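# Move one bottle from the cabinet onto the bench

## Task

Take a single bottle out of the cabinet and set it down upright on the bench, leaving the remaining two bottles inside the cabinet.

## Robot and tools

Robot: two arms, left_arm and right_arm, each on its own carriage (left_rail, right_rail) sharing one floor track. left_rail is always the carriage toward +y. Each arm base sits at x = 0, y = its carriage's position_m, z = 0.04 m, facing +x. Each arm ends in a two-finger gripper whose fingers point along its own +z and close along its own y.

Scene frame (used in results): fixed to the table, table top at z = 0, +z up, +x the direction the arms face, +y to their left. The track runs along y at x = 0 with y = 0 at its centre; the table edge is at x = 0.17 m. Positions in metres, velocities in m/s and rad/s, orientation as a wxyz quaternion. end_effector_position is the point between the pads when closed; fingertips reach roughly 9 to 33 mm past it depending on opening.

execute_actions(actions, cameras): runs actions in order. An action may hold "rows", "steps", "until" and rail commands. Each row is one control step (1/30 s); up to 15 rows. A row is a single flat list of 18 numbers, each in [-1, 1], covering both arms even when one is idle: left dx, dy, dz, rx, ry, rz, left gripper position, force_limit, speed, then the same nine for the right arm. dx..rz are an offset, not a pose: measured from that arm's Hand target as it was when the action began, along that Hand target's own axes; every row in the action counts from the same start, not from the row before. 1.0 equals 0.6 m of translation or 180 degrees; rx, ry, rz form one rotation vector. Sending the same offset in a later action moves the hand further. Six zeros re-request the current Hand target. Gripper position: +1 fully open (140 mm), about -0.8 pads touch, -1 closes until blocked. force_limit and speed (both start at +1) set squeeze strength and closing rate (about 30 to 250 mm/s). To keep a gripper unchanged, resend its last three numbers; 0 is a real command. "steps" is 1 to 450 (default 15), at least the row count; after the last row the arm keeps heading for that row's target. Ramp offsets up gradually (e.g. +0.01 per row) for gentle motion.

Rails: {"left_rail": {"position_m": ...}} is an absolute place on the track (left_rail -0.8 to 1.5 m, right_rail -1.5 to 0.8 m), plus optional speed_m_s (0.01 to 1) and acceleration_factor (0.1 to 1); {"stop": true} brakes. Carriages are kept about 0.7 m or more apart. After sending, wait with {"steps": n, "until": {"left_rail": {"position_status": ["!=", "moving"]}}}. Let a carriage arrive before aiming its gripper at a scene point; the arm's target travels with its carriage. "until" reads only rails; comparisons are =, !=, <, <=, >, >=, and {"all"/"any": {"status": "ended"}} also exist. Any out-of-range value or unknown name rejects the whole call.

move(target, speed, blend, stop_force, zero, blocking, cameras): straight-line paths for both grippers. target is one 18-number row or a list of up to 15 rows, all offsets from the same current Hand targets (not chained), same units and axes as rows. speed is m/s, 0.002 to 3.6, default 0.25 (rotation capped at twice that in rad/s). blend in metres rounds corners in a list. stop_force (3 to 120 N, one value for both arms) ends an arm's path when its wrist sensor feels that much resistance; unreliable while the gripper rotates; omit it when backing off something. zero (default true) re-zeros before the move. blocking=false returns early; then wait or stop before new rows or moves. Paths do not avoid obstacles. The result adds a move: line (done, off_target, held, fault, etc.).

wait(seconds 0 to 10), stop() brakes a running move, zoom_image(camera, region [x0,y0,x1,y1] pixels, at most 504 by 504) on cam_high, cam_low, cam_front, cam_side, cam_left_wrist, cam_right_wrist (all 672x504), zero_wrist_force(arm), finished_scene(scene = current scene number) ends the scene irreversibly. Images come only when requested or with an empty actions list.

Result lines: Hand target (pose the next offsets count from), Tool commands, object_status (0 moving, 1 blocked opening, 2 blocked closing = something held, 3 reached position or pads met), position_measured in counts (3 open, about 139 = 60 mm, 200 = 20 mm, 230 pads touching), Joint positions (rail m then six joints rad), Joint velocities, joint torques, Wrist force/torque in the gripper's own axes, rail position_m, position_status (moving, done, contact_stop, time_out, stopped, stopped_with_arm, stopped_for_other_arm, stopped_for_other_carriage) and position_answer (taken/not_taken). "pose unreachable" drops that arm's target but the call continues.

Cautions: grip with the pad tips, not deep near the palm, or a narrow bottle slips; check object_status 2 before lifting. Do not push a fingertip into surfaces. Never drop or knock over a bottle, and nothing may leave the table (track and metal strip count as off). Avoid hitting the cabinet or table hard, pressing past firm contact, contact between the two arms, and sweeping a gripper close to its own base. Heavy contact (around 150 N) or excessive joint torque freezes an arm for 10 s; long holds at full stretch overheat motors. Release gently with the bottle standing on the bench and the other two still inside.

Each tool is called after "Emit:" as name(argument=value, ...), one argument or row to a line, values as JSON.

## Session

Emit:
execute_actions(
  actions=[],
)

Scene clock: 0.00 s.
left_arm: end_effector_position=(+0.3456, +1.0513, +0.5800) position_measured=3 object_status=3 end_effector_quat_wxyz=(+0.000, +0.000, +1.000, +0.000) | right_arm: end_effector_position=(+0.3456, -1.0871, +0.5800) position_measured=3 object_status=3 end_effector_quat_wxyz=(+0.000, +0.000, +1.000, +0.000)
Joint positions: left_arm=[1.024 -0.316 -1.725 0.971 -0.816 -1.571 -0.316] | right_arm=[-1.114 -0.316 -1.725 0.971 -0.816 -1.571 -0.316]
Joint velocities: within noise
Joint torques (N m): no reading
Wrist force (N): no reading
Wrist torque (N m): no reading
Wrist force, peak (N): no reading
Hand target: left_arm +0.3456, +1.0513, +0.5800; +0.000, +0.000, +1.000, +0.000 | right_arm +0.3456, -1.0871, +0.5800; +0.000, +0.000, +1.000, +0.000
Tool commands: left_gripper/position=+1.0 left_gripper/force_limit=+1.0 left_gripper/speed=+1.0 right_gripper/position=+1.0 right_gripper/force_limit=+1.0 right_gripper/speed=+1.0
left_rail: position_m=1.024 position_status=done
right_rail: position_m=-1.114 position_status=done

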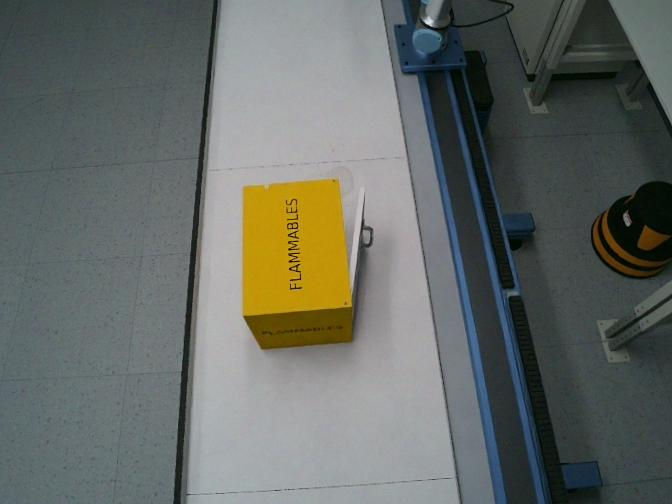

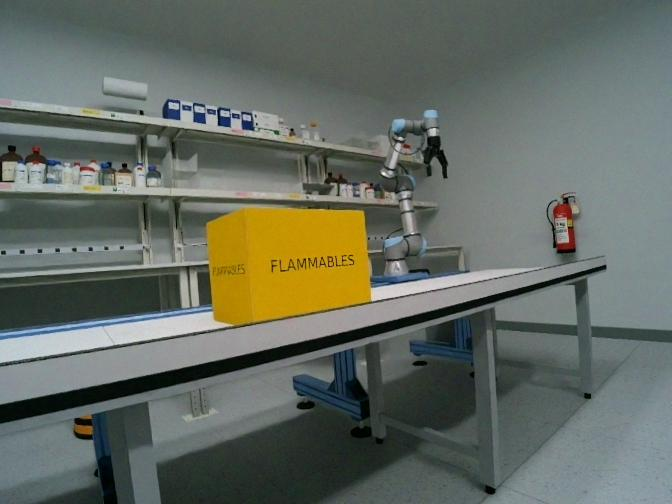

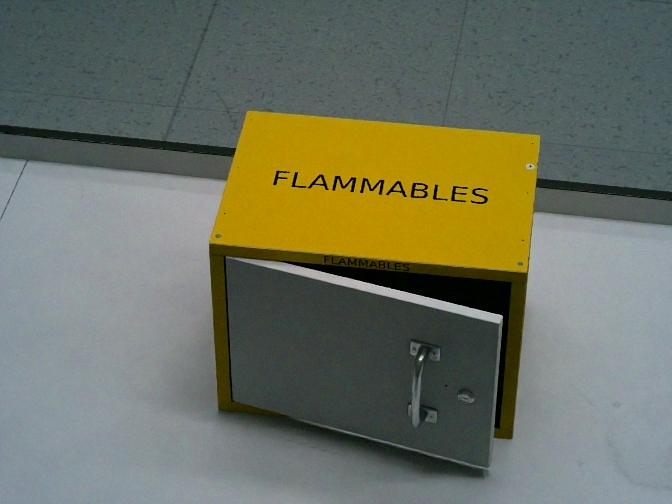

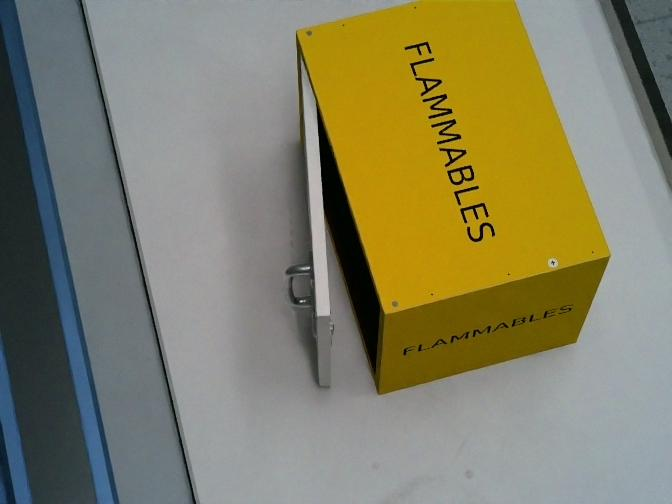

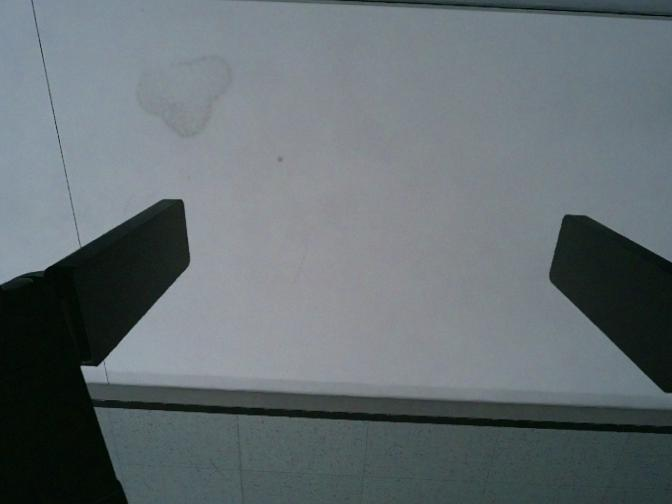

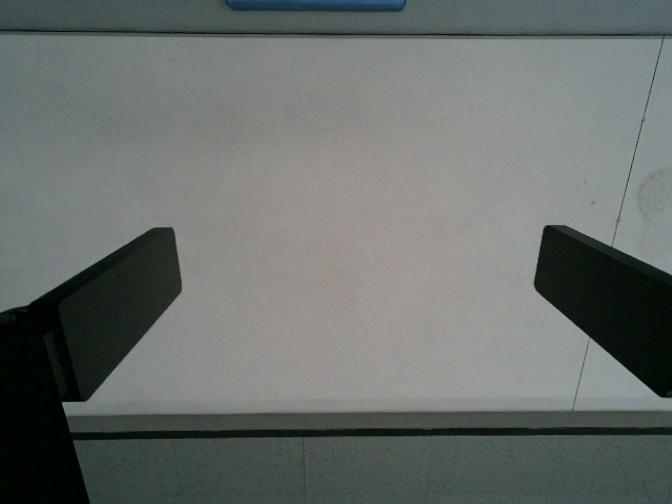

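Emit:
execute_actions(
  actions=[
    {"right_rail": {"position_m": -0.42}, "left_rail": {"position_m": 0.5}, "rows": [[0,0,0,0,0,0,-1,-1,0.5,0,0,0,0,0,0,-1,-1,0.5]], "steps": 200, "until": {"all": {"status": "ended"}}},
  ],
  cameras=["cam_right_wrist"],
)

Emit:
zoom_image(
  camera="cam_right_wrist",
  region=[370, 120, 672, 340],
)

Scene clock: 13.33 s.
left_arm: end_effector_position=(+0.3456, +0.5272, +0.5800) position_measured=235 object_status=3 end_effector_quat_wxyz=(+0.000, +0.000, +1.000, +0.000) | right_arm: end_effector_position=(+0.3456, -0.3928, +0.5800) position_measured=235 object_status=3 end_effector_quat_wxyz=(+0.000, +0.000, +1.000, +0.000)
Joint positions: left_arm=[0.5 -0.316 -1.725 0.971 -0.816 -1.571 -0.316] | right_arm=[-0.42 -0.316 -1.725 0.971 -0.816 -1.571 -0.316]
Joint torques (N m): left_arm=[-0.1 -11.79 -17.98 -2.87 0.07 -0.19] | right_arm=[1.14 -10.34 -19.78 -2.9 0.05 0.14]
Wrist force (N): left_arm=[0.1 0.0 -0.2] | right_arm=[0.2 0.2 0.4]
Wrist torque (N m): left_arm=[0.01 -0.01 -0.01] | right_arm=[0.05 -0.06 0.00]
Wrist force, peak (N): left_arm=[-0.2 1.1 0.0] | right_arm=[0.1 -1.3 -0.2]
Hand target: left_arm +0.3456, +0.5272, +0.5800; +0.000, +0.000, +1.000, +0.000 | right_arm +0.3456, -0.3928, +0.5800; +0.000, +0.000, +1.000, +0.000
Off the commanded pose: left_arm 0.000 m, 0 deg | right_arm 0.000 m, 0 deg.
left_rail: position_m=0.500 position_status=done
right_rail: position_m=-0.420 position_status=done
Images, in order (width x height): cam_right_wrist 672x504.

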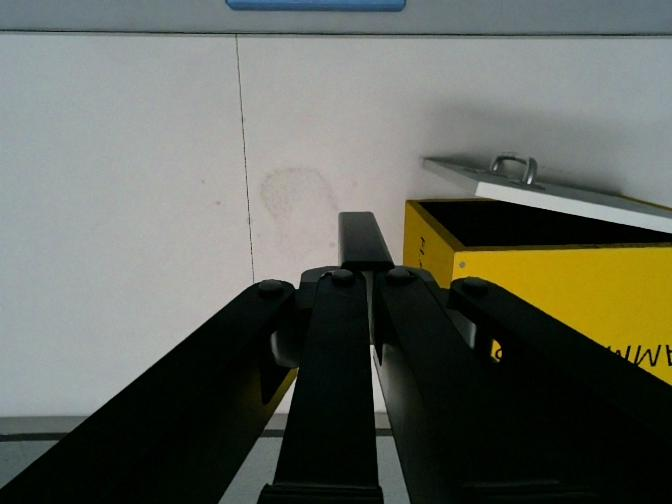

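Scaled by 1.669 from the camera's 672x504 image, which has a finer 960x720 frame.

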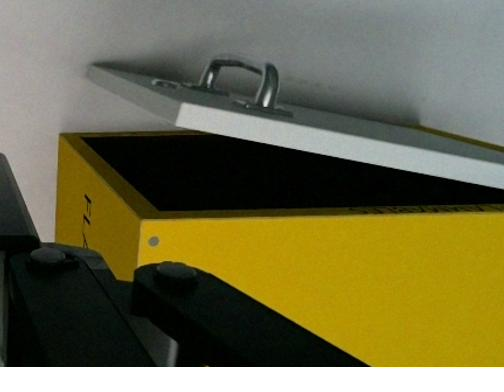

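Emit:
move(
  target=[
    [0,0,0,0,0,0,-1,-1,0.5,-0.1102,0.118,0.3,0,0,0,-1,-1,0.5],
    [0,0,0,0,0,0,-1,-1,0.5,-0.1102,0.118,0.53,0,0,0,-1,-1,0.5],
    [0,0,0,0,0,0,-1,-1,0.5,-0.1048,0.3105,0.53,0,0,0,-1,-1,0.5],
  ],
  speed=[0.25,0.25,0.12],
  blend=[0.03,0.03,0],
  stop_force=15,
  cameras=["cam_right_wrist"],
)

Emit:
zoom_image(
  camera="cam_right_wrist",
  region=[250, 60, 672, 360],
)

Scene clock: 106.90 s.
left_arm: end_effector_position=(+0.3456, +0.5272, +0.5800) position_measured=235 object_status=3 end_effector_quat_wxyz=(+0.000, +0.000, +1.000, +0.000) | right_arm: end_effector_position=(+0.4085, -0.2065, +0.2620) position_measured=235 object_status=3 end_effector_quat_wxyz=(+0.000, +0.000, +1.000, +0.000)
Joint positions: left_arm=[0.5 -0.316 -1.725 0.971 -0.816 -1.571 -0.316] | right_arm=[-0.42 0.188 -1.682 1.814 -1.703 -1.571 0.188]
Joint torques (N m): left_arm=[-0.71 -11.5 -18.3 -2.92 0.11 -0.08] | right_arm=[9.7 -8.46 -37.45 -4.8 -0.82 1.72]
Wrist force (N): left_arm=[0.0 -0.2 0.0] | right_arm=[0.1 0.3 0.4]
Wrist torque (N m): left_arm=[-0.04 0.01 0.00] | right_arm=[0.08 -0.03 -0.14]
Wrist force, peak (N): left_arm=[-0.3 0.0 -0.2] | right_arm=[0.7 -1.2 -1.6]
Hand target: left_arm +0.3456, +0.5272, +0.5800; +0.000, +0.000, +1.000, +0.000 | right_arm +0.4085, -0.2065, +0.2620; +0.000, +0.000, +1.000, +0.000
Off the commanded pose: left_arm 0.000 m, 0 deg | right_arm 0.000 m, 0 deg.
left_rail: position_m=0.500 position_status=done
right_rail: position_m=-0.420 position_status=done
move: done
Images, in order (width x height): cam_right_wrist 672x504.

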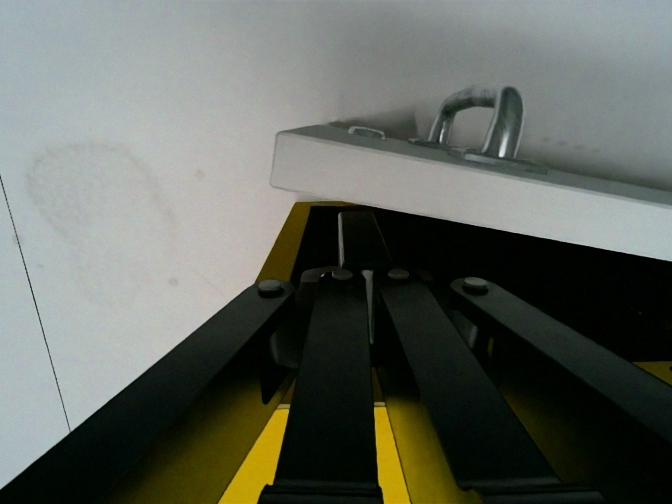

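Scaled by 1.194 from the camera's 672x504 image, which has a finer 960x720 frame.

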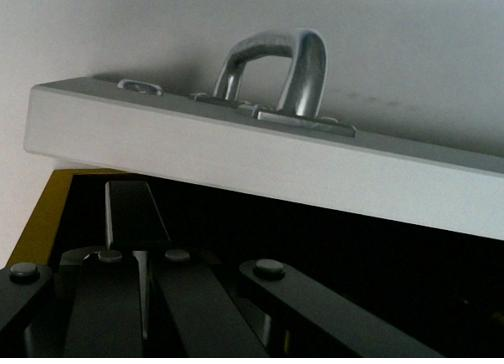

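Emit:
move(
  target=[
    [0,0,0,0,0,0,-1,-1,0.5,0.1028,0.0048,0,0,0,0,-1,-1,0.5],
    [0,0,0,0,0,0,-1,-1,0.5,0.1967,0.0815,0,0,0,0,-1,-1,0.5],
    [0,0,0,0,0,0,-1,-1,0.5,0.3047,0.2263,0,0,0,0,-1,-1,0.5],
    [0,0,0,0,0,0,-1,-1,0.5,0.3043,0.3937,0,0,0,0,-1,-1,0.5],
    [0,0,0,0,0,0,-1,-1,0.5,0.276,0.4755,0,0,0,0,-1,-1,0.5],
  ],
  speed=0.13,
  blend=[0.02,0.02,0.02,0.02,0],
  stop_force=40,
  cameras=["cam_front", "cam_side"],
)

Scene clock: 122.50 s.
left_arm: end_effector_position=(+0.3456, +0.5272, +0.5800) position_measured=235 object_status=3 end_effector_quat_wxyz=(+0.000, +0.000, +1.000, +0.000) | right_arm: end_effector_position=(+0.2429, +0.0788, +0.2620) position_measured=235 object_status=3 end_effector_quat_wxyz=(+0.000, +0.000, +1.000, +0.000)
Joint positions: left_arm=[0.5 -0.316 -1.725 0.971 -0.816 -1.571 -0.316] | right_arm=[-0.42 0.875 -1.453 1.584 -1.702 -1.571 0.875]
Joint torques (N m): left_arm=[-0.37 -11.45 -18.79 -2.86 0.14 -0.09] | right_arm=[8.84 -13.09 -36.18 -1.54 -0.85 1.74]
Wrist force (N): left_arm=[0.0 0.0 -0.1] | right_arm=[3.3 -4.0 -6.0]
Wrist torque (N m): left_arm=[0.01 0.00 0.00] | right_arm=[-0.15 -0.15 -0.19]
Wrist force, peak (N): left_arm=[-0.4 0.1 -0.2] | right_arm=[3.8 -4.8 -8.6]
Hand target: left_arm +0.3456, +0.5272, +0.5800; +0.000, +0.000, +1.000, +0.000 | right_arm +0.2429, +0.0788, +0.2620; +0.000, +0.000, +1.000, +0.000
Off the commanded pose: left_arm 0.000 m, 0 deg | right_arm 0.000 m, 0 deg.
left_rail: position_m=0.500 position_status=done
right_rail: position_m=-0.420 position_status=done
move: done
Images, in order (width x height): cam_front 672x504, cam_side 672x504.

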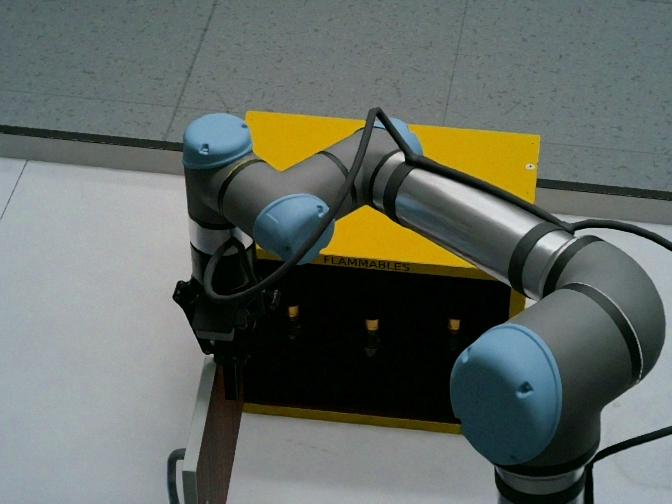

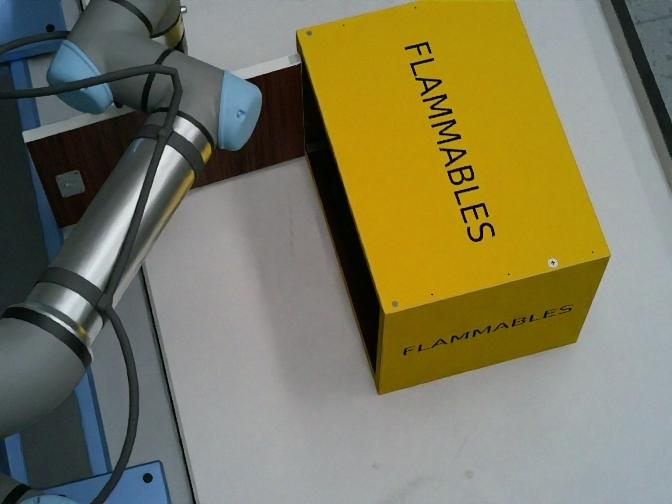

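Emit:
move(
  target=[
    [0,0,0,0,0,0,-1,-1,0.5,0,-0.1,0,0,0,0,-1,-1,0.5],
    [0,0,0,0,0,0,-1,-1,0.5,0,-0.1,-0.23,0,0,0,-1,-1,0.5],
  ],
  speed=0.2,
  blend=[0.03,0],
)

Emit:
execute_actions(
  actions=[
    {"right_rail": {"position_m": -0.57}, "steps": 90, "until": {"right_rail": {"position_status": ["!=", "moving"]}}},
  ],
)

Emit:
move(
  target=[
    [0,0,0,0,0,0,-1,-1,0.5,-0.0952,-0.0313,-0.1333,0,0,-0.5,-1,-1,0.5],
    [0,0,0,0,0,0,-1,-1,0.5,-0.0952,-0.0647,-0.1333,0,0,0.911,-1,-1,0.5],
    [0,0,0,0,0,0,-1,-1,0.5,-0.2068,0.0345,0.4167,-0.4956,0.0697,0.7779,-1,-1,0.5],
    [0,0,0,0,0,0,-1,-1,0.5,-0.2068,0.0345,0.4167,-0.4956,0.0697,0.7779,0.1,-1,0.5],
  ],
  speed=[0.5,0.5,0.3,0.3],
  blend=[0.02,0.02,0,0],
  cameras=["cam_right_wrist", "cam_front", "cam_high"],
)

Emit:
zoom_image(
  camera="cam_right_wrist",
  region=[100, 50, 600, 400],
)

Scene clock: 188.57 s.
left_arm: end_effector_position=(+0.3456, +0.5272, +0.5800) position_measured=235 object_status=3 end_effector_quat_wxyz=(+0.000, +0.000, +1.000, +0.000) | right_arm: end_effector_position=(+0.2429, +0.0188, +0.4000) position_measured=235 object_status=3 end_effector_quat_wxyz=(+0.000, +0.000, +1.000, +0.000)
Joint positions: left_arm=[0.5 -0.316 -1.725 0.971 -0.816 -1.571 -0.316] | right_arm=[-0.42 0.796 -1.569 1.355 -1.356 -1.571 0.796]
Joint torques (N m): left_arm=[-0.58 -10.77 -18.74 -2.95 0.24 0.01] | right_arm=[7.03 -11.72 -35.25 -1.12 -0.82 1.28]
Wrist force (N): left_arm=[-0.1 0.0 0.0] | right_arm=[0.3 0.0 0.3]
Wrist torque (N m): left_arm=[0.01 0.03 0.00] | right_arm=[0.02 -0.04 0.04]
Wrist force, peak (N): left_arm=[-0.2 -0.1 -0.3] | right_arm=[3.3 -4.3 -6.4]
Hand target: left_arm +0.3456, +0.5272, +0.5800; +0.000, +0.000, +1.000, +0.000 | right_arm +0.2429, +0.0188, +0.4000; +0.000, +0.000, +1.000, +0.000
Off the commanded pose: left_arm 0.000 m, 0 deg | right_arm 0.000 m, 0 deg.
left_rail: position_m=0.500 position_status=done
right_rail: position_m=-0.420 position_status=done
move: done

Scene clock: 189.90 s.
left_arm: end_effector_position=(+0.3456, +0.5272, +0.5800) position_measured=235 object_status=3 end_effector_quat_wxyz=(+0.000, +0.000, +1.000, +0.000) | right_arm: end_effector_position=(+0.2429, -0.1311, +0.4000) position_measured=235 object_status=3 end_effector_quat_wxyz=(+0.000, +0.000, +1.000, +0.000)
Joint positions: left_arm=[0.5 -0.316 -1.725 0.971 -0.816 -1.571 -0.316] | right_arm=[-0.57 0.796 -1.569 1.354 -1.356 -1.571 0.796]
Joint torques (N m): left_arm=[-0.6 -11.1 -18.53 -2.82 0.17 -0.09] | right_arm=[6.56 -24.68 -31.6 -1.7 -0.85 1.26]
Wrist force (N): left_arm=[0.0 -0.1 -0.1] | right_arm=[0.5 0.0 0.3]
Wrist torque (N m): left_arm=[-0.03 0.00 0.00] | right_arm=[0.02 -0.08 0.04]
Wrist force, peak (N): left_arm=[-0.4 -0.1 0.1] | right_arm=[-0.1 1.1 0.8]
Hand target: left_arm +0.3456, +0.5272, +0.5800; +0.000, +0.000, +1.000, +0.000 | right_arm +0.2429, -0.1311, +0.4000; +0.000, +0.000, +1.000, +0.000
Tool commands: left_gripper/position=-1.0 left_gripper/force_limit=-1.0 left_gripper/speed=+0.5 right_gripper/position=-1.0 right_gripper/force_limit=-1.0 right_gripper/speed=+0.5
Off the commanded pose: left_arm 0.000 m, 0 deg | right_arm 0.000 m, 0 deg.
left_rail: position_m=0.500 position_status=done
right_rail: position_m=-0.570 position_status=done

Scene clock: 197.03 s.
left_arm: end_effector_position=(+0.3456, +0.5272, +0.5800) position_measured=235 object_status=3 end_effector_quat_wxyz=(+0.000, +0.000, +1.000, +0.000) | right_arm: end_effector_position=(+0.3670, -0.1105, +0.1500) position_measured=117 object_status=0 end_effector_quat_wxyz=(-0.075, +0.835, +0.118, +0.532)
Joint positions: left_arm=[0.5 -0.316 -1.725 0.971 -0.816 -1.571 -0.316] | right_arm=[-0.57 0.979 -1.058 2.345 -3.881 -2.194 -2.8]
Joint torques (N m): left_arm=[-0.71 -10.33 -18.71 -2.76 0.13 -0.02] | right_arm=[-5.22 -17.91 -16.25 -5.4 0.78 -1.38]
Wrist force (N): left_arm=[-0.1 0.0 -0.3] | right_arm=[1.1 -0.7 2.6]
Wrist torque (N m): left_arm=[0.02 0.03 0.00] | right_arm=[-0.11 -0.09 -0.05]
Wrist force, peak (N): left_arm=[-0.2 -0.3 -0.3] | right_arm=[-0.5 -0.9 3.7]
Hand target: left_arm +0.3456, +0.5272, +0.5800; +0.000, +0.000, +1.000, +0.000 | right_arm +0.3670, -0.1105, +0.1500; -0.075, +0.835, +0.118, +0.532
Off the commanded pose: left_arm 0.000 m, 0 deg | right_arm 0.000 m, 0 deg.
left_rail: position_m=0.500 position_status=done
right_rail: position_m=-0.570 position_status=done
move: done
Images, in order (width x height): cam_high 672x504, cam_front 672x504, cam_right_wrist 672x504.

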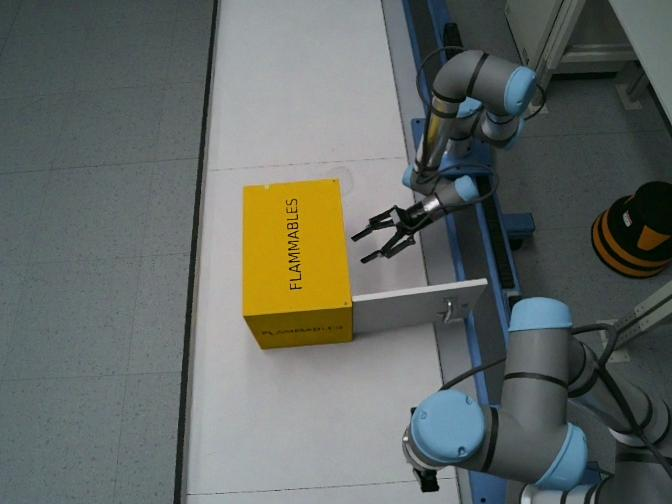

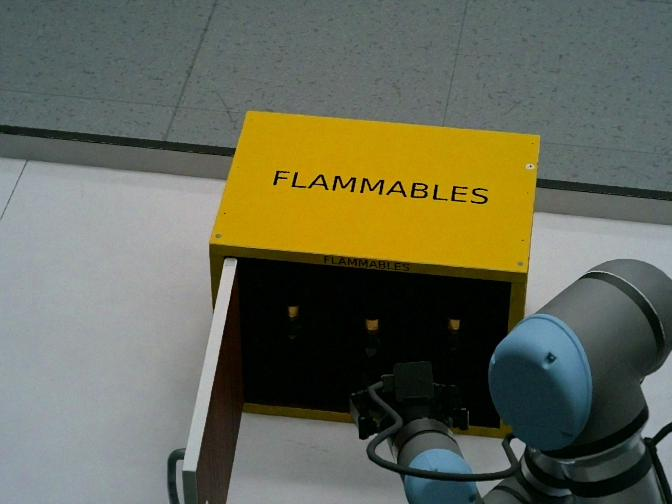

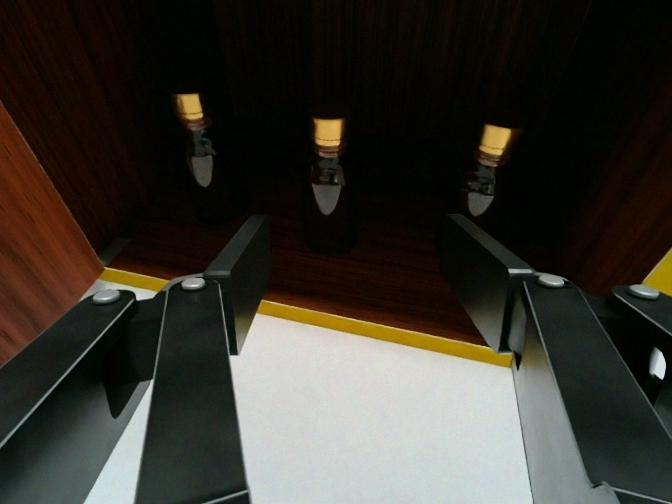

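Scaled by 1.008 from the camera's 672x504 image, which has a finer 960x720 frame.

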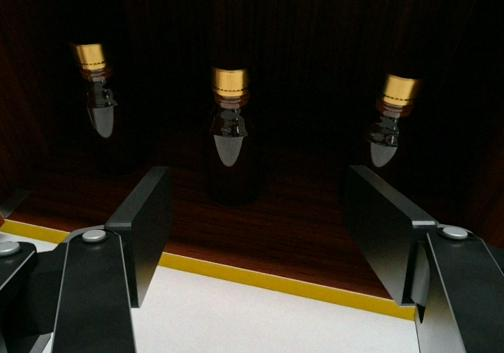

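Emit:
move(
  target=[0,0,0,0,0,0,-1,-1,0.5,-0.037,-0.0217,0.2145,0,-0.0556,0,0.1,-1,0.5],
  speed=0.12,
  stop_force=8,
  cameras=["cam_right_wrist"],
)

Scene clock: 230.97 s.
left_arm: end_effector_position=(+0.3456, +0.5272, +0.5800) position_measured=235 object_status=3 end_effector_quat_wxyz=(+0.000, +0.000, +1.000, +0.000) | right_arm: end_effector_position=(+0.4665, -0.0684, +0.0755) position_measured=117 object_status=3 end_effector_quat_wxyz=(-0.064, +0.878, +0.124, +0.457)
Joint positions: left_arm=[0.5 -0.316 -1.725 0.971 -0.816 -1.571 -0.316] | right_arm=[-0.57 0.818 -0.921 2.11 -3.647 -2.004 -2.812]
Joint torques (N m): left_arm=[-0.48 -10.8 -19.11 -2.81 0.17 -0.05] | right_arm=[-7.45 -23.52 -21.01 -1.65 0.83 -1.43]
Wrist force (N): left_arm=[-0.1 0.0 -0.2] | right_arm=[1.1 -0.9 2.1]
Wrist torque (N m): left_arm=[0.01 0.01 0.00] | right_arm=[-0.16 -0.12 -0.05]
Wrist force, peak (N): left_arm=[-0.2 -0.1 -0.4] | right_arm=[0.9 -0.6 3.5]
Hand target: left_arm +0.3456, +0.5272, +0.5800; +0.000, +0.000, +1.000, +0.000 | right_arm +0.4665, -0.0684, +0.0755; -0.064, +0.878, +0.124, +0.457
Off the commanded pose: left_arm 0.000 m, 0 deg | right_arm 0.000 m, 0 deg.
left_rail: position_m=0.500 position_status=done
right_rail: position_m=-0.570 position_status=done
move: done
Images, in order (width x height): cam_right_wrist 672x504.

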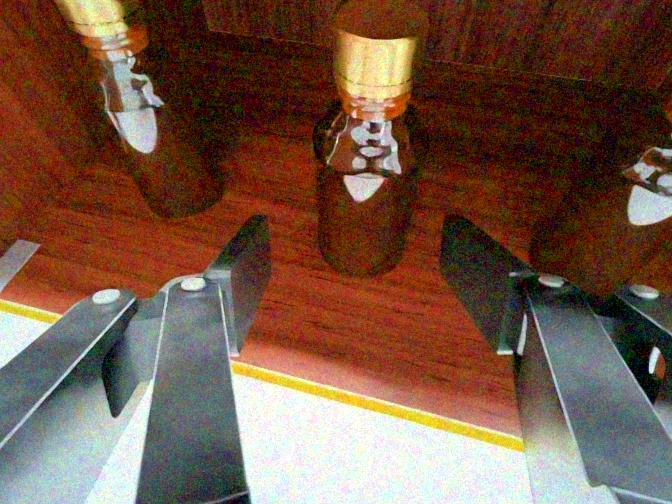

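Emit:
move(
  target=[0,0,0,0,0,0,-1,-1,0.5,0.0288,0.0082,0.0532,0,0,0,0.1,-1,0.5],
  speed=0.07,
  stop_force=5,
  cameras=["cam_right_wrist"],
)

Scene clock: 246.23 s.
left_arm: end_effector_position=(+0.3456, +0.5272, +0.5800) position_measured=235 object_status=3 end_effector_quat_wxyz=(+0.000, +0.000, +1.000, +0.000) | right_arm: end_effector_position=(+0.5025, -0.0631, +0.0713) position_measured=117 object_status=3 end_effector_quat_wxyz=(-0.064, +0.878, +0.124, +0.457)
Joint positions: left_arm=[0.5 -0.316 -1.725 0.971 -0.816 -1.571 -0.316] | right_arm=[-0.57 0.772 -0.883 2.041 -3.628 -1.968 -2.843]
Joint torques (N m): left_arm=[-0.41 -10.29 -18.9 -2.83 0.18 -0.03] | right_arm=[-8.32 -24.83 -22.38 -1.7 0.91 -1.35]
Wrist force (N): left_arm=[0.0 -0.1 0.0] | right_arm=[0.7 -0.5 2.4]
Wrist torque (N m): left_arm=[-0.02 -0.01 0.00] | right_arm=[-0.06 -0.02 -0.03]
Wrist force, peak (N): left_arm=[-0.2 -0.3 -0.2] | right_arm=[1.2 -0.6 2.9]
Hand target: left_arm +0.3456, +0.5272, +0.5800; +0.000, +0.000, +1.000, +0.000 | right_arm +0.5025, -0.0631, +0.0713; -0.064, +0.878, +0.124, +0.457
Off the commanded pose: left_arm 0.000 m, 0 deg | right_arm 0.000 m, 0 deg.
left_rail: position_m=0.500 position_status=done
right_rail: position_m=-0.570 position_status=done
move: done
Images, in order (width x height): cam_right_wrist 672x504.

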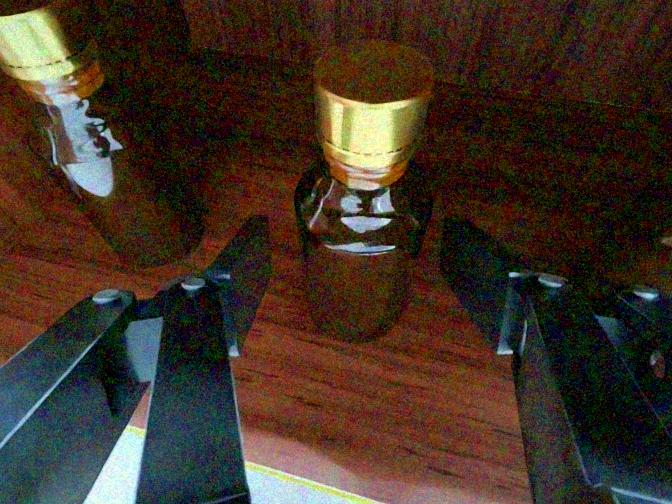

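Emit:
execute_actions(
  actions=[
    {"rows": [[0,0,0,0,0,0,-1,-1,0.5,0,0,0,0,0,0,-1,-0.3,-1]], "steps": 60},
  ],
)

Emit:
move(
  target=[0,0,0,0,0,0,-1,-1,0.5,0.0342,0,-0.0239,0,0,0,-1,-0.3,-1],
  speed=0.05,
  cameras=["cam_right_wrist"],
)

Scene clock: 258.03 s.
left_arm: end_effector_position=(+0.3456, +0.5272, +0.5800) position_measured=235 object_status=3 end_effector_quat_wxyz=(+0.000, +0.000, +1.000, +0.000) | right_arm: end_effector_position=(+0.5025, -0.0631, +0.0713) position_measured=162 object_status=2 end_effector_quat_wxyz=(-0.064, +0.878, +0.124, +0.457)
Joint positions: left_arm=[0.5 -0.316 -1.725 0.971 -0.816 -1.571 -0.316] | right_arm=[-0.57 0.772 -0.883 2.041 -3.628 -1.968 -2.843]
Joint torques (N m): left_arm=[-0.82 -10.03 -19.52 -2.77 0.19 -0.07] | right_arm=[-4.18 -25.63 -16.44 -1.69 0.72 -0.84]
Wrist force (N): left_arm=[-0.1 -0.2 0.0] | right_arm=[2.3 -0.1 0.1]
Wrist torque (N m): left_arm=[-0.05 0.02 0.00] | right_arm=[-0.21 -0.03 -0.11]
Wrist force, peak (N): left_arm=[-0.4 -0.3 0.0] | right_arm=[3.0 -0.7 0.0]
Hand target: left_arm +0.3456, +0.5272, +0.5800; +0.000, +0.000, +1.000, +0.000 | right_arm +0.5025, -0.0631, +0.0713; -0.064, +0.878, +0.124, +0.457
Off the commanded pose: left_arm 0.000 m, 0 deg | right_arm 0.000 m, 0 deg.
left_rail: position_m=0.500 position_status=done
right_rail: position_m=-0.570 position_status=done

Scene clock: 258.97 s.
left_arm: end_effector_position=(+0.3456, +0.5272, +0.5800) position_measured=235 object_status=3 end_effector_quat_wxyz=(+0.000, +0.000, +1.000, +0.000) | right_arm: end_effector_position=(+0.5025, -0.0631, +0.0963) position_measured=162 object_status=2 end_effector_quat_wxyz=(-0.064, +0.878, +0.124, +0.457)
Joint positions: left_arm=[0.5 -0.316 -1.725 0.971 -0.816 -1.571 -0.316] | right_arm=[-0.57 0.772 -0.943 2.044 -3.571 -1.968 -2.843]
Joint torques (N m): left_arm=[-0.64 -9.98 -18.98 -2.88 0.16 0] | right_arm=[-7.84 -52.42 -6.1 -2.48 0.16 1.19]
Wrist force (N): left_arm=[-0.1 0.0 0.0] | right_arm=[-1.6 -0.5 3.7]
Wrist torque (N m): left_arm=[0.01 0.01 0.00] | right_arm=[-0.08 -0.01 -0.04]
Wrist force, peak (N): left_arm=[-0.4 0.0 0.0] | right_arm=[-2.5 -0.5 4.6]
Hand target: left_arm +0.3456, +0.5272, +0.5800; +0.000, +0.000, +1.000, +0.000 | right_arm +0.5025, -0.0631, +0.0964; -0.064, +0.878, +0.124, +0.457
Off the commanded pose: left_arm 0.000 m, 0 deg | right_arm 0.000 m, 0 deg.
left_rail: position_m=0.500 position_status=done
right_rail: position_m=-0.570 position_status=done
move: done
Images, in order (width x height): cam_right_wrist 672x504.

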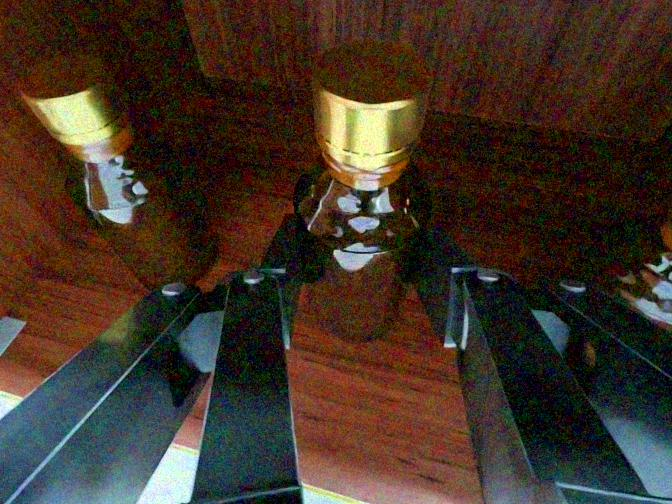

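Emit:
move(
  target=[0,0,0,0,0,0,-1,-1,0.5,-0.1467,0,-0.2095,0,0,0,-1,-0.3,-1],
  speed=0.14,
)

Emit:
execute_actions(
  actions=[
    {"right_rail": {"position_m": -0.79, "speed_m_s": 0.3, "acceleration_factor": 0.5}, "left_rail": {"position_m": 0.45, "acceleration_factor": 0.7}, "steps": 150, "until": {"all": {"status": "ended"}}},
  ],
)

Emit:
move(
  target=[
    [0.2372,-0.4463,0.2167,0,0,0,-1,-1,0.5,-0.0437,0,0.0306,0,0,0,-1,-0.3,-1],
    [0.2372,-0.4463,0.5533,0,0,0,-1,-1,0.5,-0.0437,0,0.0306,0,0,0,-1,-0.3,-1],
  ],
  speed=0.2,
  blend=[0.02,0],
  cameras=["cam_side", "cam_left_wrist", "cam_high"],
)

Emit:
move(
  target=[0,0,0,0,0,0,-1,-1,0.5,-0.0232,0,0.0163,0,0,0,-1,-0.3,-1],
  speed=0.012,
  stop_force=4,
  cameras=["cam_right_wrist"],
)

Scene clock: 297.77 s.
left_arm: end_effector_position=(+0.3456, +0.5272, +0.5800) position_measured=235 object_status=3 end_effector_quat_wxyz=(+0.000, +0.000, +1.000, +0.000) | right_arm: end_effector_position=(+0.3551, -0.1054, +0.0964) position_measured=162 object_status=2 end_effector_quat_wxyz=(-0.064, +0.878, +0.124, +0.457)
Joint positions: left_arm=[0.5 -0.316 -1.725 0.971 -0.816 -1.571 -0.316] | right_arm=[-0.57 0.967 -1.071 2.34 -3.675 -2.117 -2.702]
Joint torques (N m): left_arm=[-0.49 -10.01 -19.74 -2.77 0.19 -0.07] | right_arm=[10.01 -43.17 -2.91 -2.38 -2.52 1.79]
Wrist force (N): left_arm=[-0.1 -0.1 -0.1] | right_arm=[-1.7 -0.8 3.6]
Wrist torque (N m): left_arm=[-0.02 0.02 0.00] | right_arm=[-0.14 0.02 -0.21]
Wrist force, peak (N): left_arm=[-0.2 -0.3 -0.3] | right_arm=[0.7 3.5 6.8]
Hand target: left_arm +0.3456, +0.5272, +0.5800; +0.000, +0.000, +1.000, +0.000 | right_arm +0.3550, -0.1055, +0.0964; -0.064, +0.878, +0.124, +0.457
Off the commanded pose: left_arm 0.000 m, 0 deg | right_arm 0.000 m, 0 deg.
left_rail: position_m=0.500 position_status=done
right_rail: position_m=-0.570 position_status=done
move: done

Scene clock: 299.87 s.
left_arm: end_effector_position=(+0.3456, +0.4772, +0.5800) position_measured=235 object_status=3 end_effector_quat_wxyz=(+0.000, +0.000, +1.000, +0.000) | right_arm: end_effector_position=(+0.3550, -0.3255, +0.0964) position_measured=162 object_status=2 end_effector_quat_wxyz=(-0.064, +0.878, +0.124, +0.457)
Joint positions: left_arm=[0.45 -0.316 -1.725 0.971 -0.816 -1.571 -0.316] | right_arm=[-0.79 0.967 -1.071 2.341 -3.675 -2.117 -2.702]
Joint torques (N m): left_arm=[-0.46 -9.67 -19.08 -2.74 0.16 0.01] | right_arm=[6.35 -38.97 -9.59 -2.6 -1.91 1.7]
Wrist force (N): left_arm=[-0.1 -0.1 -0.1] | right_arm=[-1.7 -0.7 3.9]
Wrist torque (N m): left_arm=[-0.02 0.02 0.00] | right_arm=[-0.12 0.01 -0.22]
Wrist force, peak (N): left_arm=[0.0 -0.8 -0.1] | right_arm=[-1.5 -1.1 4.3]
Hand target: left_arm +0.3456, +0.4772, +0.5800; +0.000, +0.000, +1.000, +0.000 | right_arm +0.3550, -0.3255, +0.0964; -0.064, +0.878, +0.124, +0.457
Tool commands: left_gripper/position=-1.0 left_gripper/force_limit=-1.0 left_gripper/speed=+0.5 right_gripper/position=-1.0 right_gripper/force_limit=-0.3 right_gripper/speed=-1.0
Off the commanded pose: left_arm 0.000 m, 0 deg | right_arm 0.000 m, 0 deg.
left_rail: position_m=0.450 position_status=done
right_rail: position_m=-0.790 speed_m_s=0.30 position_status=done

Scene clock: 303.17 s.
left_arm: end_effector_position=(+0.2033, +0.2094, +0.2481) position_measured=235 object_status=3 end_effector_quat_wxyz=(+0.000, +0.000, +1.000, +0.000) | right_arm: end_effector_position=(+0.3550, -0.3255, +0.0644) position_measured=162 object_status=2 end_effector_quat_wxyz=(-0.064, +0.878, +0.124, +0.457)
Joint positions: left_arm=[0.45 -1.306 -2.078 2.116 -1.609 -1.571 -1.306] | right_arm=[-0.79 0.967 -0.97 2.336 -3.772 -2.117 -2.702]
Joint torques (N m): left_arm=[3.49 4.89 -13.28 -6.36 2.03 1.59] | right_arm=[4.92 -20.1 -17.56 -6.58 -0.2 -0.77]
Wrist force (N): left_arm=[-0.1 -0.6 0.4] | right_arm=[-1.6 -0.7 3.8]
Wrist torque (N m): left_arm=[-0.12 0.08 -0.03] | right_arm=[-0.12 -0.01 -0.22]
Wrist force, peak (N): left_arm=[0.1 -0.8 2.0] | right_arm=[-1.6 -0.7 4.1]
Hand target: left_arm +0.2033, +0.2094, +0.2480; +0.000, +0.000, +1.000, +0.000 | right_arm +0.3550, -0.3255, +0.0644; -0.064, +0.878, +0.124, +0.457
Off the commanded pose: left_arm 0.000 m, 0 deg | right_arm 0.000 m, 0 deg.
left_rail: position_m=0.450 position_status=done
right_rail: position_m=-0.790 speed_m_s=0.30 position_status=done
move: done
Images, in order (width x height): cam_high 672x504, cam_side 672x504, cam_left_wrist 672x504.

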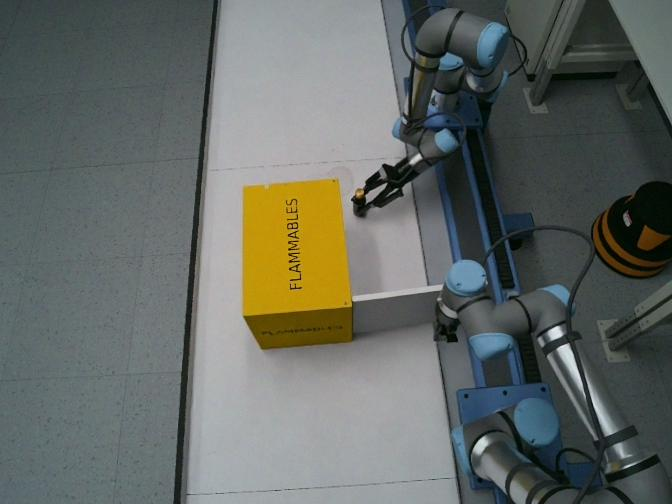

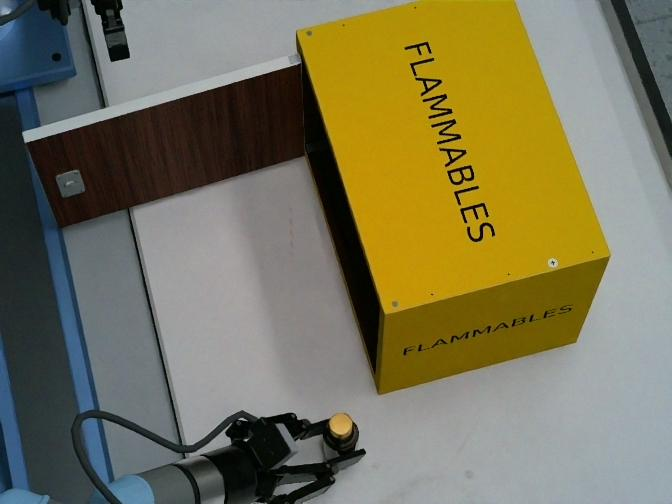

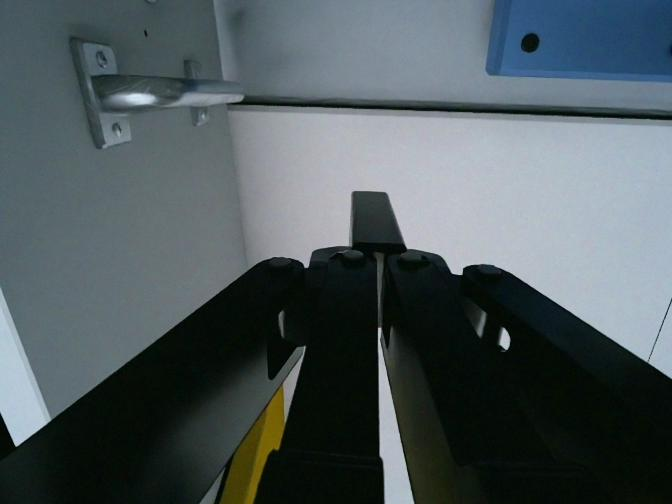

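Scene clock: 305.23 s.
left_arm: end_effector_position=(+0.2033, +0.2095, +0.2480) position_measured=235 object_status=3 end_effector_quat_wxyz=(+0.000, +0.000, +1.000, +0.000) | right_arm: end_effector_position=(+0.3550, -0.3255, +0.0525) position_measured=162 object_status=2 end_effector_quat_wxyz=(-0.064, +0.878, +0.124, +0.457)
Joint positions: left_arm=[0.45 -1.306 -2.078 2.116 -1.609 -1.571 -1.306] | right_arm=[-0.79 0.967 -0.932 2.332 -3.806 -2.117 -2.702]
Joint torques (N m): left_arm=[2.56 4.76 -13.56 -6.22 -0.88 1.53] | right_arm=[-1.74 -45.26 -0.13 -2.63 0.24 1.04]
Wrist force (N): left_arm=[-0.2 -0.5 0.1] | right_arm=[-1.4 -0.6 3.8]
Wrist torque (N m): left_arm=[-0.09 0.09 -0.04] | right_arm=[-0.09 0.01 -0.22]
Wrist force, peak (N): left_arm=[0.1 -0.8 0.4] | right_arm=[5.7 -0.3 -2.2]
Hand target: left_arm +0.2033, +0.2095, +0.2480; +0.000, +0.000, +1.000, +0.000 | right_arm +0.3550, -0.3255, +0.0525; -0.064, +0.878, +0.124, +0.457 (not the last commanded pose)
Off the commanded pose: left_arm 0.000 m, 0 deg | right_arm 0.005 m, 0 deg.
left_rail: position_m=0.450 position_status=done
right_rail: position_m=-0.790 speed_m_s=0.30 position_status=done
move: contact (right_arm)
Images, in order (width x height): cam_right_wrist 672x504.

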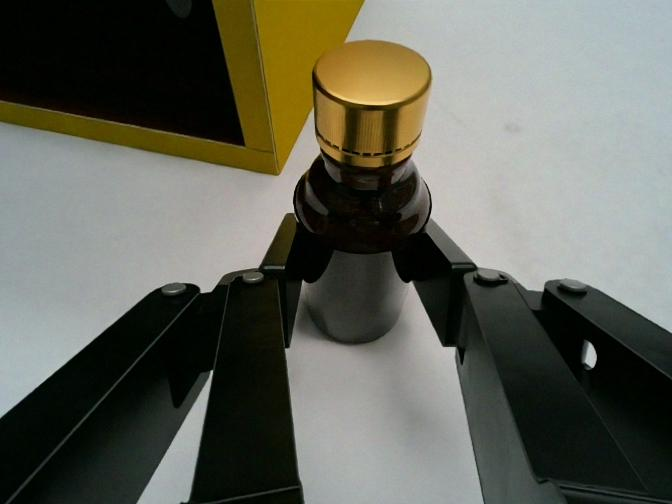

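Emit:
execute_actions(
  actions=[
    {"rows": [[0,0,0,0,0,0,-1,-1,0.5,-0.0007,0,0.0005,0,0,0,-1,-0.3,-1],[0,0,0,0,0,0,-1,-1,0.5,-0.0014,0,0.001,0,0,0,-1,-0.3,-1]], "steps": 20},
    {"rows": [[0,0,0,0,0,0,-1,-1,0.5,0,0,0,0,0,0,0.1,-0.3,-1]], "steps": 45},
  ],
  cameras=["cam_right_wrist"],
)

Emit:
move(
  target=[-0.0282,-0.1112,0,0,0,0,-1,-1,0.5,0,0,-0.2,0,0,0,0.1,-0.3,-1],
  speed=0.1,
)

Emit:
move(
  target=[
    [-0.0016,-0.1036,0,0,0,0,-1,-1,0.5,0,0,0,0,0,0,0.1,-0.3,-1],
    [-0.0398,-0.2053,0,0,0,0,-1,-1,0.5,0,0,0,0,0,0,0.1,-0.3,-1],
    [-0.1103,-0.2885,0,0,0,0,-1,-1,0.5,0,0,0,0,0,0,0.1,-0.3,-1],
    [-0.1896,-0.3363,0,0,0,0,-1,-1,0.5,0,0,0,0,0,0,0.1,-0.3,-1],
    [-0.2528,-0.355,0,0,0,0,-1,-1,0.5,0,0,0,0,0,0,0.1,-0.3,-1],
  ],
  speed=[0.12,0.12,0.12,0.1,0.08],
  blend=[0.02,0.02,0.02,0.019,0],
  stop_force=35,
  cameras=["cam_left_wrist", "cam_side", "cam_front"],
)

Scene clock: 344.33 s.
left_arm: end_effector_position=(+0.2033, +0.2095, +0.2480) position_measured=235 object_status=3 end_effector_quat_wxyz=(+0.000, +0.000, +1.000, +0.000) | right_arm: end_effector_position=(+0.3550, -0.3255, +0.0515) position_measured=117 object_status=3 end_effector_quat_wxyz=(-0.064, +0.878, +0.124, +0.457)
Joint positions: left_arm=[0.45 -1.306 -2.078 2.116 -1.609 -1.571 -1.306] | right_arm=[-0.79 0.967 -0.928 2.332 -3.809 -2.117 -2.702]
Joint torques (N m): left_arm=[3.09 4.04 -13.64 -6.24 -2.09 1.5] | right_arm=[-5.56 -44.19 -7.77 -5.68 -2.28 -0.79]
Wrist force (N): left_arm=[0.0 -0.7 0.3] | right_arm=[0.8 -0.3 2.5]
Wrist torque (N m): left_arm=[-0.13 0.04 -0.04] | right_arm=[-0.02 -0.04 -0.23]
Wrist force, peak (N): left_arm=[0.0 -0.9 0.2] | right_arm=[11.6 0.2 -9.8]
Hand target: left_arm +0.2033, +0.2095, +0.2480; +0.000, +0.000, +1.000, +0.000 | right_arm +0.3550, -0.3255, +0.0515; -0.064, +0.878, +0.124, +0.457
Off the commanded pose: left_arm 0.000 m, 0 deg | right_arm 0.000 m, 0 deg.
left_rail: position_m=0.450 position_status=done
right_rail: position_m=-0.790 speed_m_s=0.30 position_status=done
Images, in order (width x height): cam_right_wrist 672x504.

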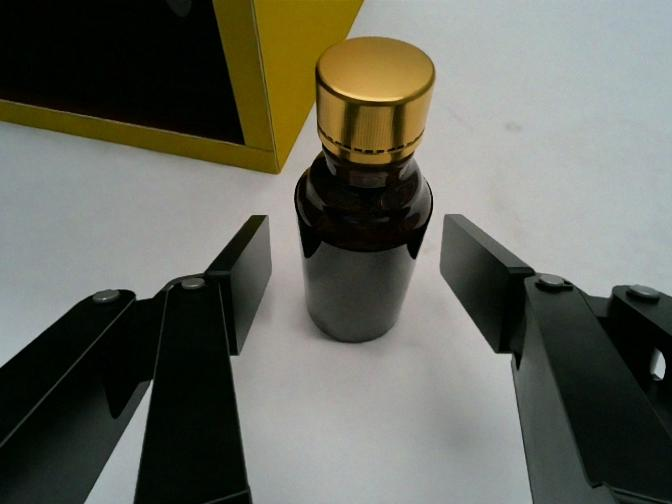

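Scene clock: 346.13 s.
left_arm: end_effector_position=(+0.2202, +0.1427, +0.2480) position_measured=235 object_status=3 end_effector_quat_wxyz=(+0.000, +0.000, +1.000, +0.000) | right_arm: end_effector_position=(+0.2606, -0.3526, +0.1203) position_measured=117 object_status=3 end_effector_quat_wxyz=(-0.064, +0.878, +0.124, +0.457)
Joint positions: left_arm=[0.45 -1.309 -1.895 2.013 -1.689 -1.571 -1.309] | right_arm=[-0.79 1.157 -1.229 2.472 -3.553 -2.252 -2.538]
Joint torques (N m): left_arm=[1.47 -2.47 -34.77 -6.35 -0.6 -0.04] | right_arm=[9.05 -35.02 -2.39 -1.39 -2.63 1.76]
Wrist force (N): left_arm=[0.2 -0.8 0.2] | right_arm=[0.8 -0.5 2.7]
Wrist torque (N m): left_arm=[-0.16 0.00 -0.02] | right_arm=[-0.07 -0.06 -0.22]
Wrist force, peak (N): left_arm=[-0.4 -2.0 2.6] | right_arm=[1.1 -0.1 3.4]
Hand target: left_arm +0.2202, +0.1427, +0.2480; +0.000, +0.000, +1.000, +0.000 | right_arm +0.2605, -0.3526, +0.1203; -0.064, +0.878, +0.124, +0.457
Off the commanded pose: left_arm 0.000 m, 0 deg | right_arm 0.000 m, 0 deg.
left_rail: position_m=0.450 position_status=done
right_rail: position_m=-0.790 speed_m_s=0.30 position_status=done
move: done

Scene clock: 349.83 s.
left_arm: end_effector_position=(+0.3719, -0.0703, +0.2480) position_measured=235 object_status=3 end_effector_quat_wxyz=(+0.000, +0.000, +1.000, +0.000) | right_arm: end_effector_position=(+0.2605, -0.3526, +0.1203) position_measured=117 object_status=3 end_effector_quat_wxyz=(-0.064, +0.878, +0.124, +0.457)
Joint positions: left_arm=[0.45 -1.16 -1.244 1.362 -1.688 -1.571 -1.16] | right_arm=[-0.79 1.157 -1.229 2.472 -3.553 -2.252 -2.537]
Joint torques (N m): left_arm=[7.61 -26.78 -35.6 -0.46 -1.85 1.98] | right_arm=[9.26 -34.82 -8.3 -1.43 -2.63 1.85]
Wrist force (N): left_arm=[3.2 1.2 0.3] | right_arm=[0.9 -0.7 2.4]
Wrist torque (N m): left_arm=[-0.04 -0.13 -0.13] | right_arm=[-0.12 -0.08 -0.22]
Wrist force, peak (N): left_arm=[1.4 9.5 -0.2] | right_arm=[0.8 -0.3 2.9]
Hand target: left_arm +0.3719, -0.0703, +0.2480; +0.000, +0.000, +1.000, +0.000 | right_arm +0.2605, -0.3526, +0.1203; -0.064, +0.878, +0.124, +0.457
Off the commanded pose: left_arm 0.000 m, 0 deg | right_arm 0.000 m, 0 deg.
left_rail: position_m=0.450 position_status=done
right_rail: position_m=-0.790 speed_m_s=0.30 position_status=done
move: done
Images, in order (width x height): cam_front 672x504, cam_side 672x504, cam_left_wrist 672x504.

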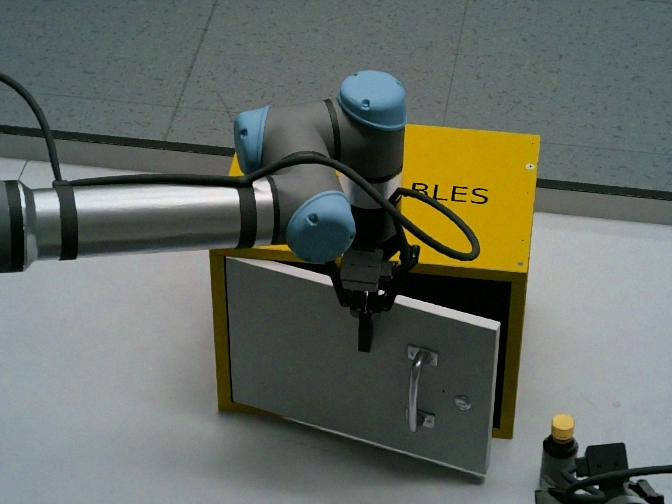

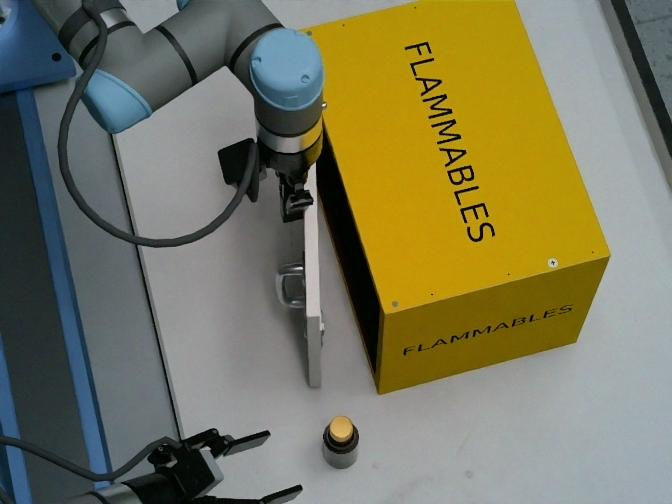

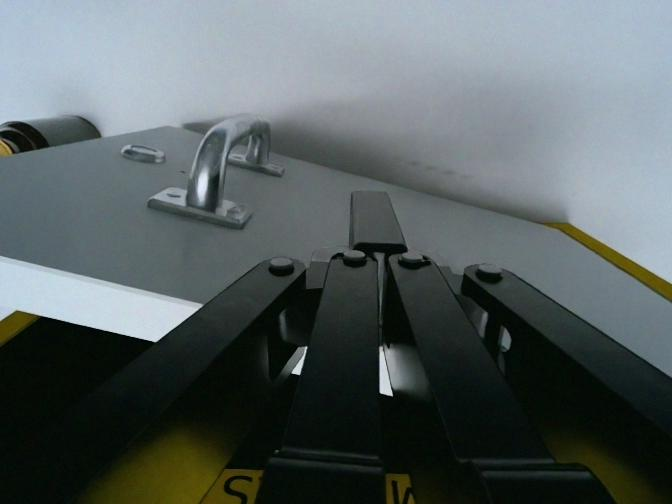

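Emit:
move(
  target=[-0.1002,-0.002,0,0,0,0,-1,-1,0.5,0,0,0,0,0,0,0.1,-0.3,-1],
  speed=0.025,
  stop_force=12,
  cameras=["cam_left_wrist", "cam_front"],
)

Scene clock: 359.03 s.
left_arm: end_effector_position=(+0.4211, -0.0712, +0.2480) position_measured=235 object_status=3 end_effector_quat_wxyz=(+0.000, +0.000, +1.000, +0.000) | right_arm: end_effector_position=(+0.2605, -0.3526, +0.1203) position_measured=117 object_status=3 end_effector_quat_wxyz=(-0.064, +0.878, +0.124, +0.457)
Joint positions: left_arm=[0.45 -1.092 -1.169 1.257 -1.659 -1.571 -1.092] | right_arm=[-0.79 1.157 -1.229 2.472 -3.553 -2.252 -2.537]
Joint torques (N m): left_arm=[-4.04 -58.98 -13.24 -6.34 3.19 -1.72] | right_arm=[9.26 -34.93 -13.89 -1.53 -2.48 1.71]
Wrist force (N): left_arm=[2.0 -1.0 1.5] | right_arm=[0.6 -0.5 2.6]
Wrist torque (N m): left_arm=[-0.07 0.05 -0.17] | right_arm=[-0.07 -0.02 -0.22]
Wrist force, peak (N): left_arm=[29.0 6.0 -5.0] | right_arm=[1.1 -0.6 2.7]
Hand target: left_arm +0.4211, -0.0712, +0.2480; +0.000, +0.000, +1.000, +0.000 (not the last commanded pose) | right_arm +0.2605, -0.3526, +0.1203; -0.064, +0.878, +0.124, +0.457
Off the commanded pose: left_arm 0.011 m, 0 deg | right_arm 0.000 m, 0 deg.
left_rail: position_m=0.450 position_status=done
right_rail: position_m=-0.790 speed_m_s=0.30 position_status=done
move: contact (left_arm)
Images, in order (width x height): cam_front 672x504, cam_left_wrist 672x504.

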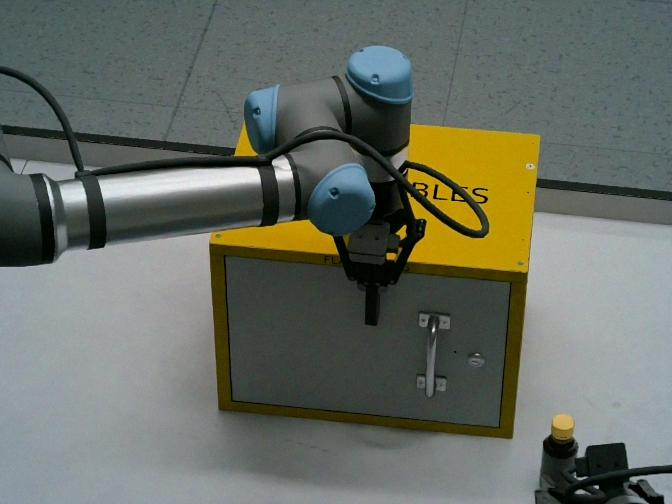

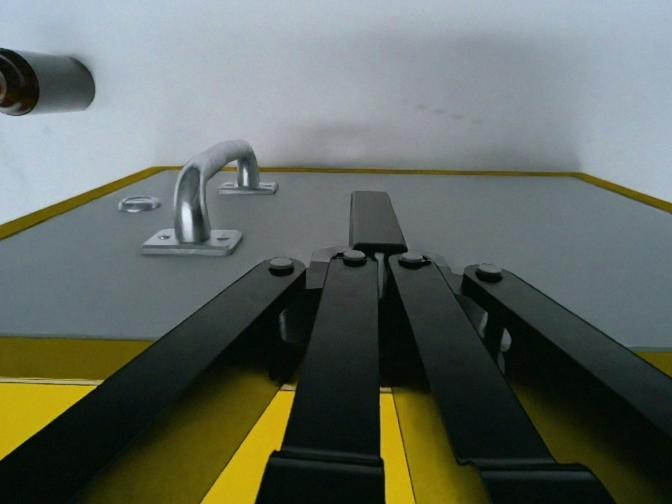

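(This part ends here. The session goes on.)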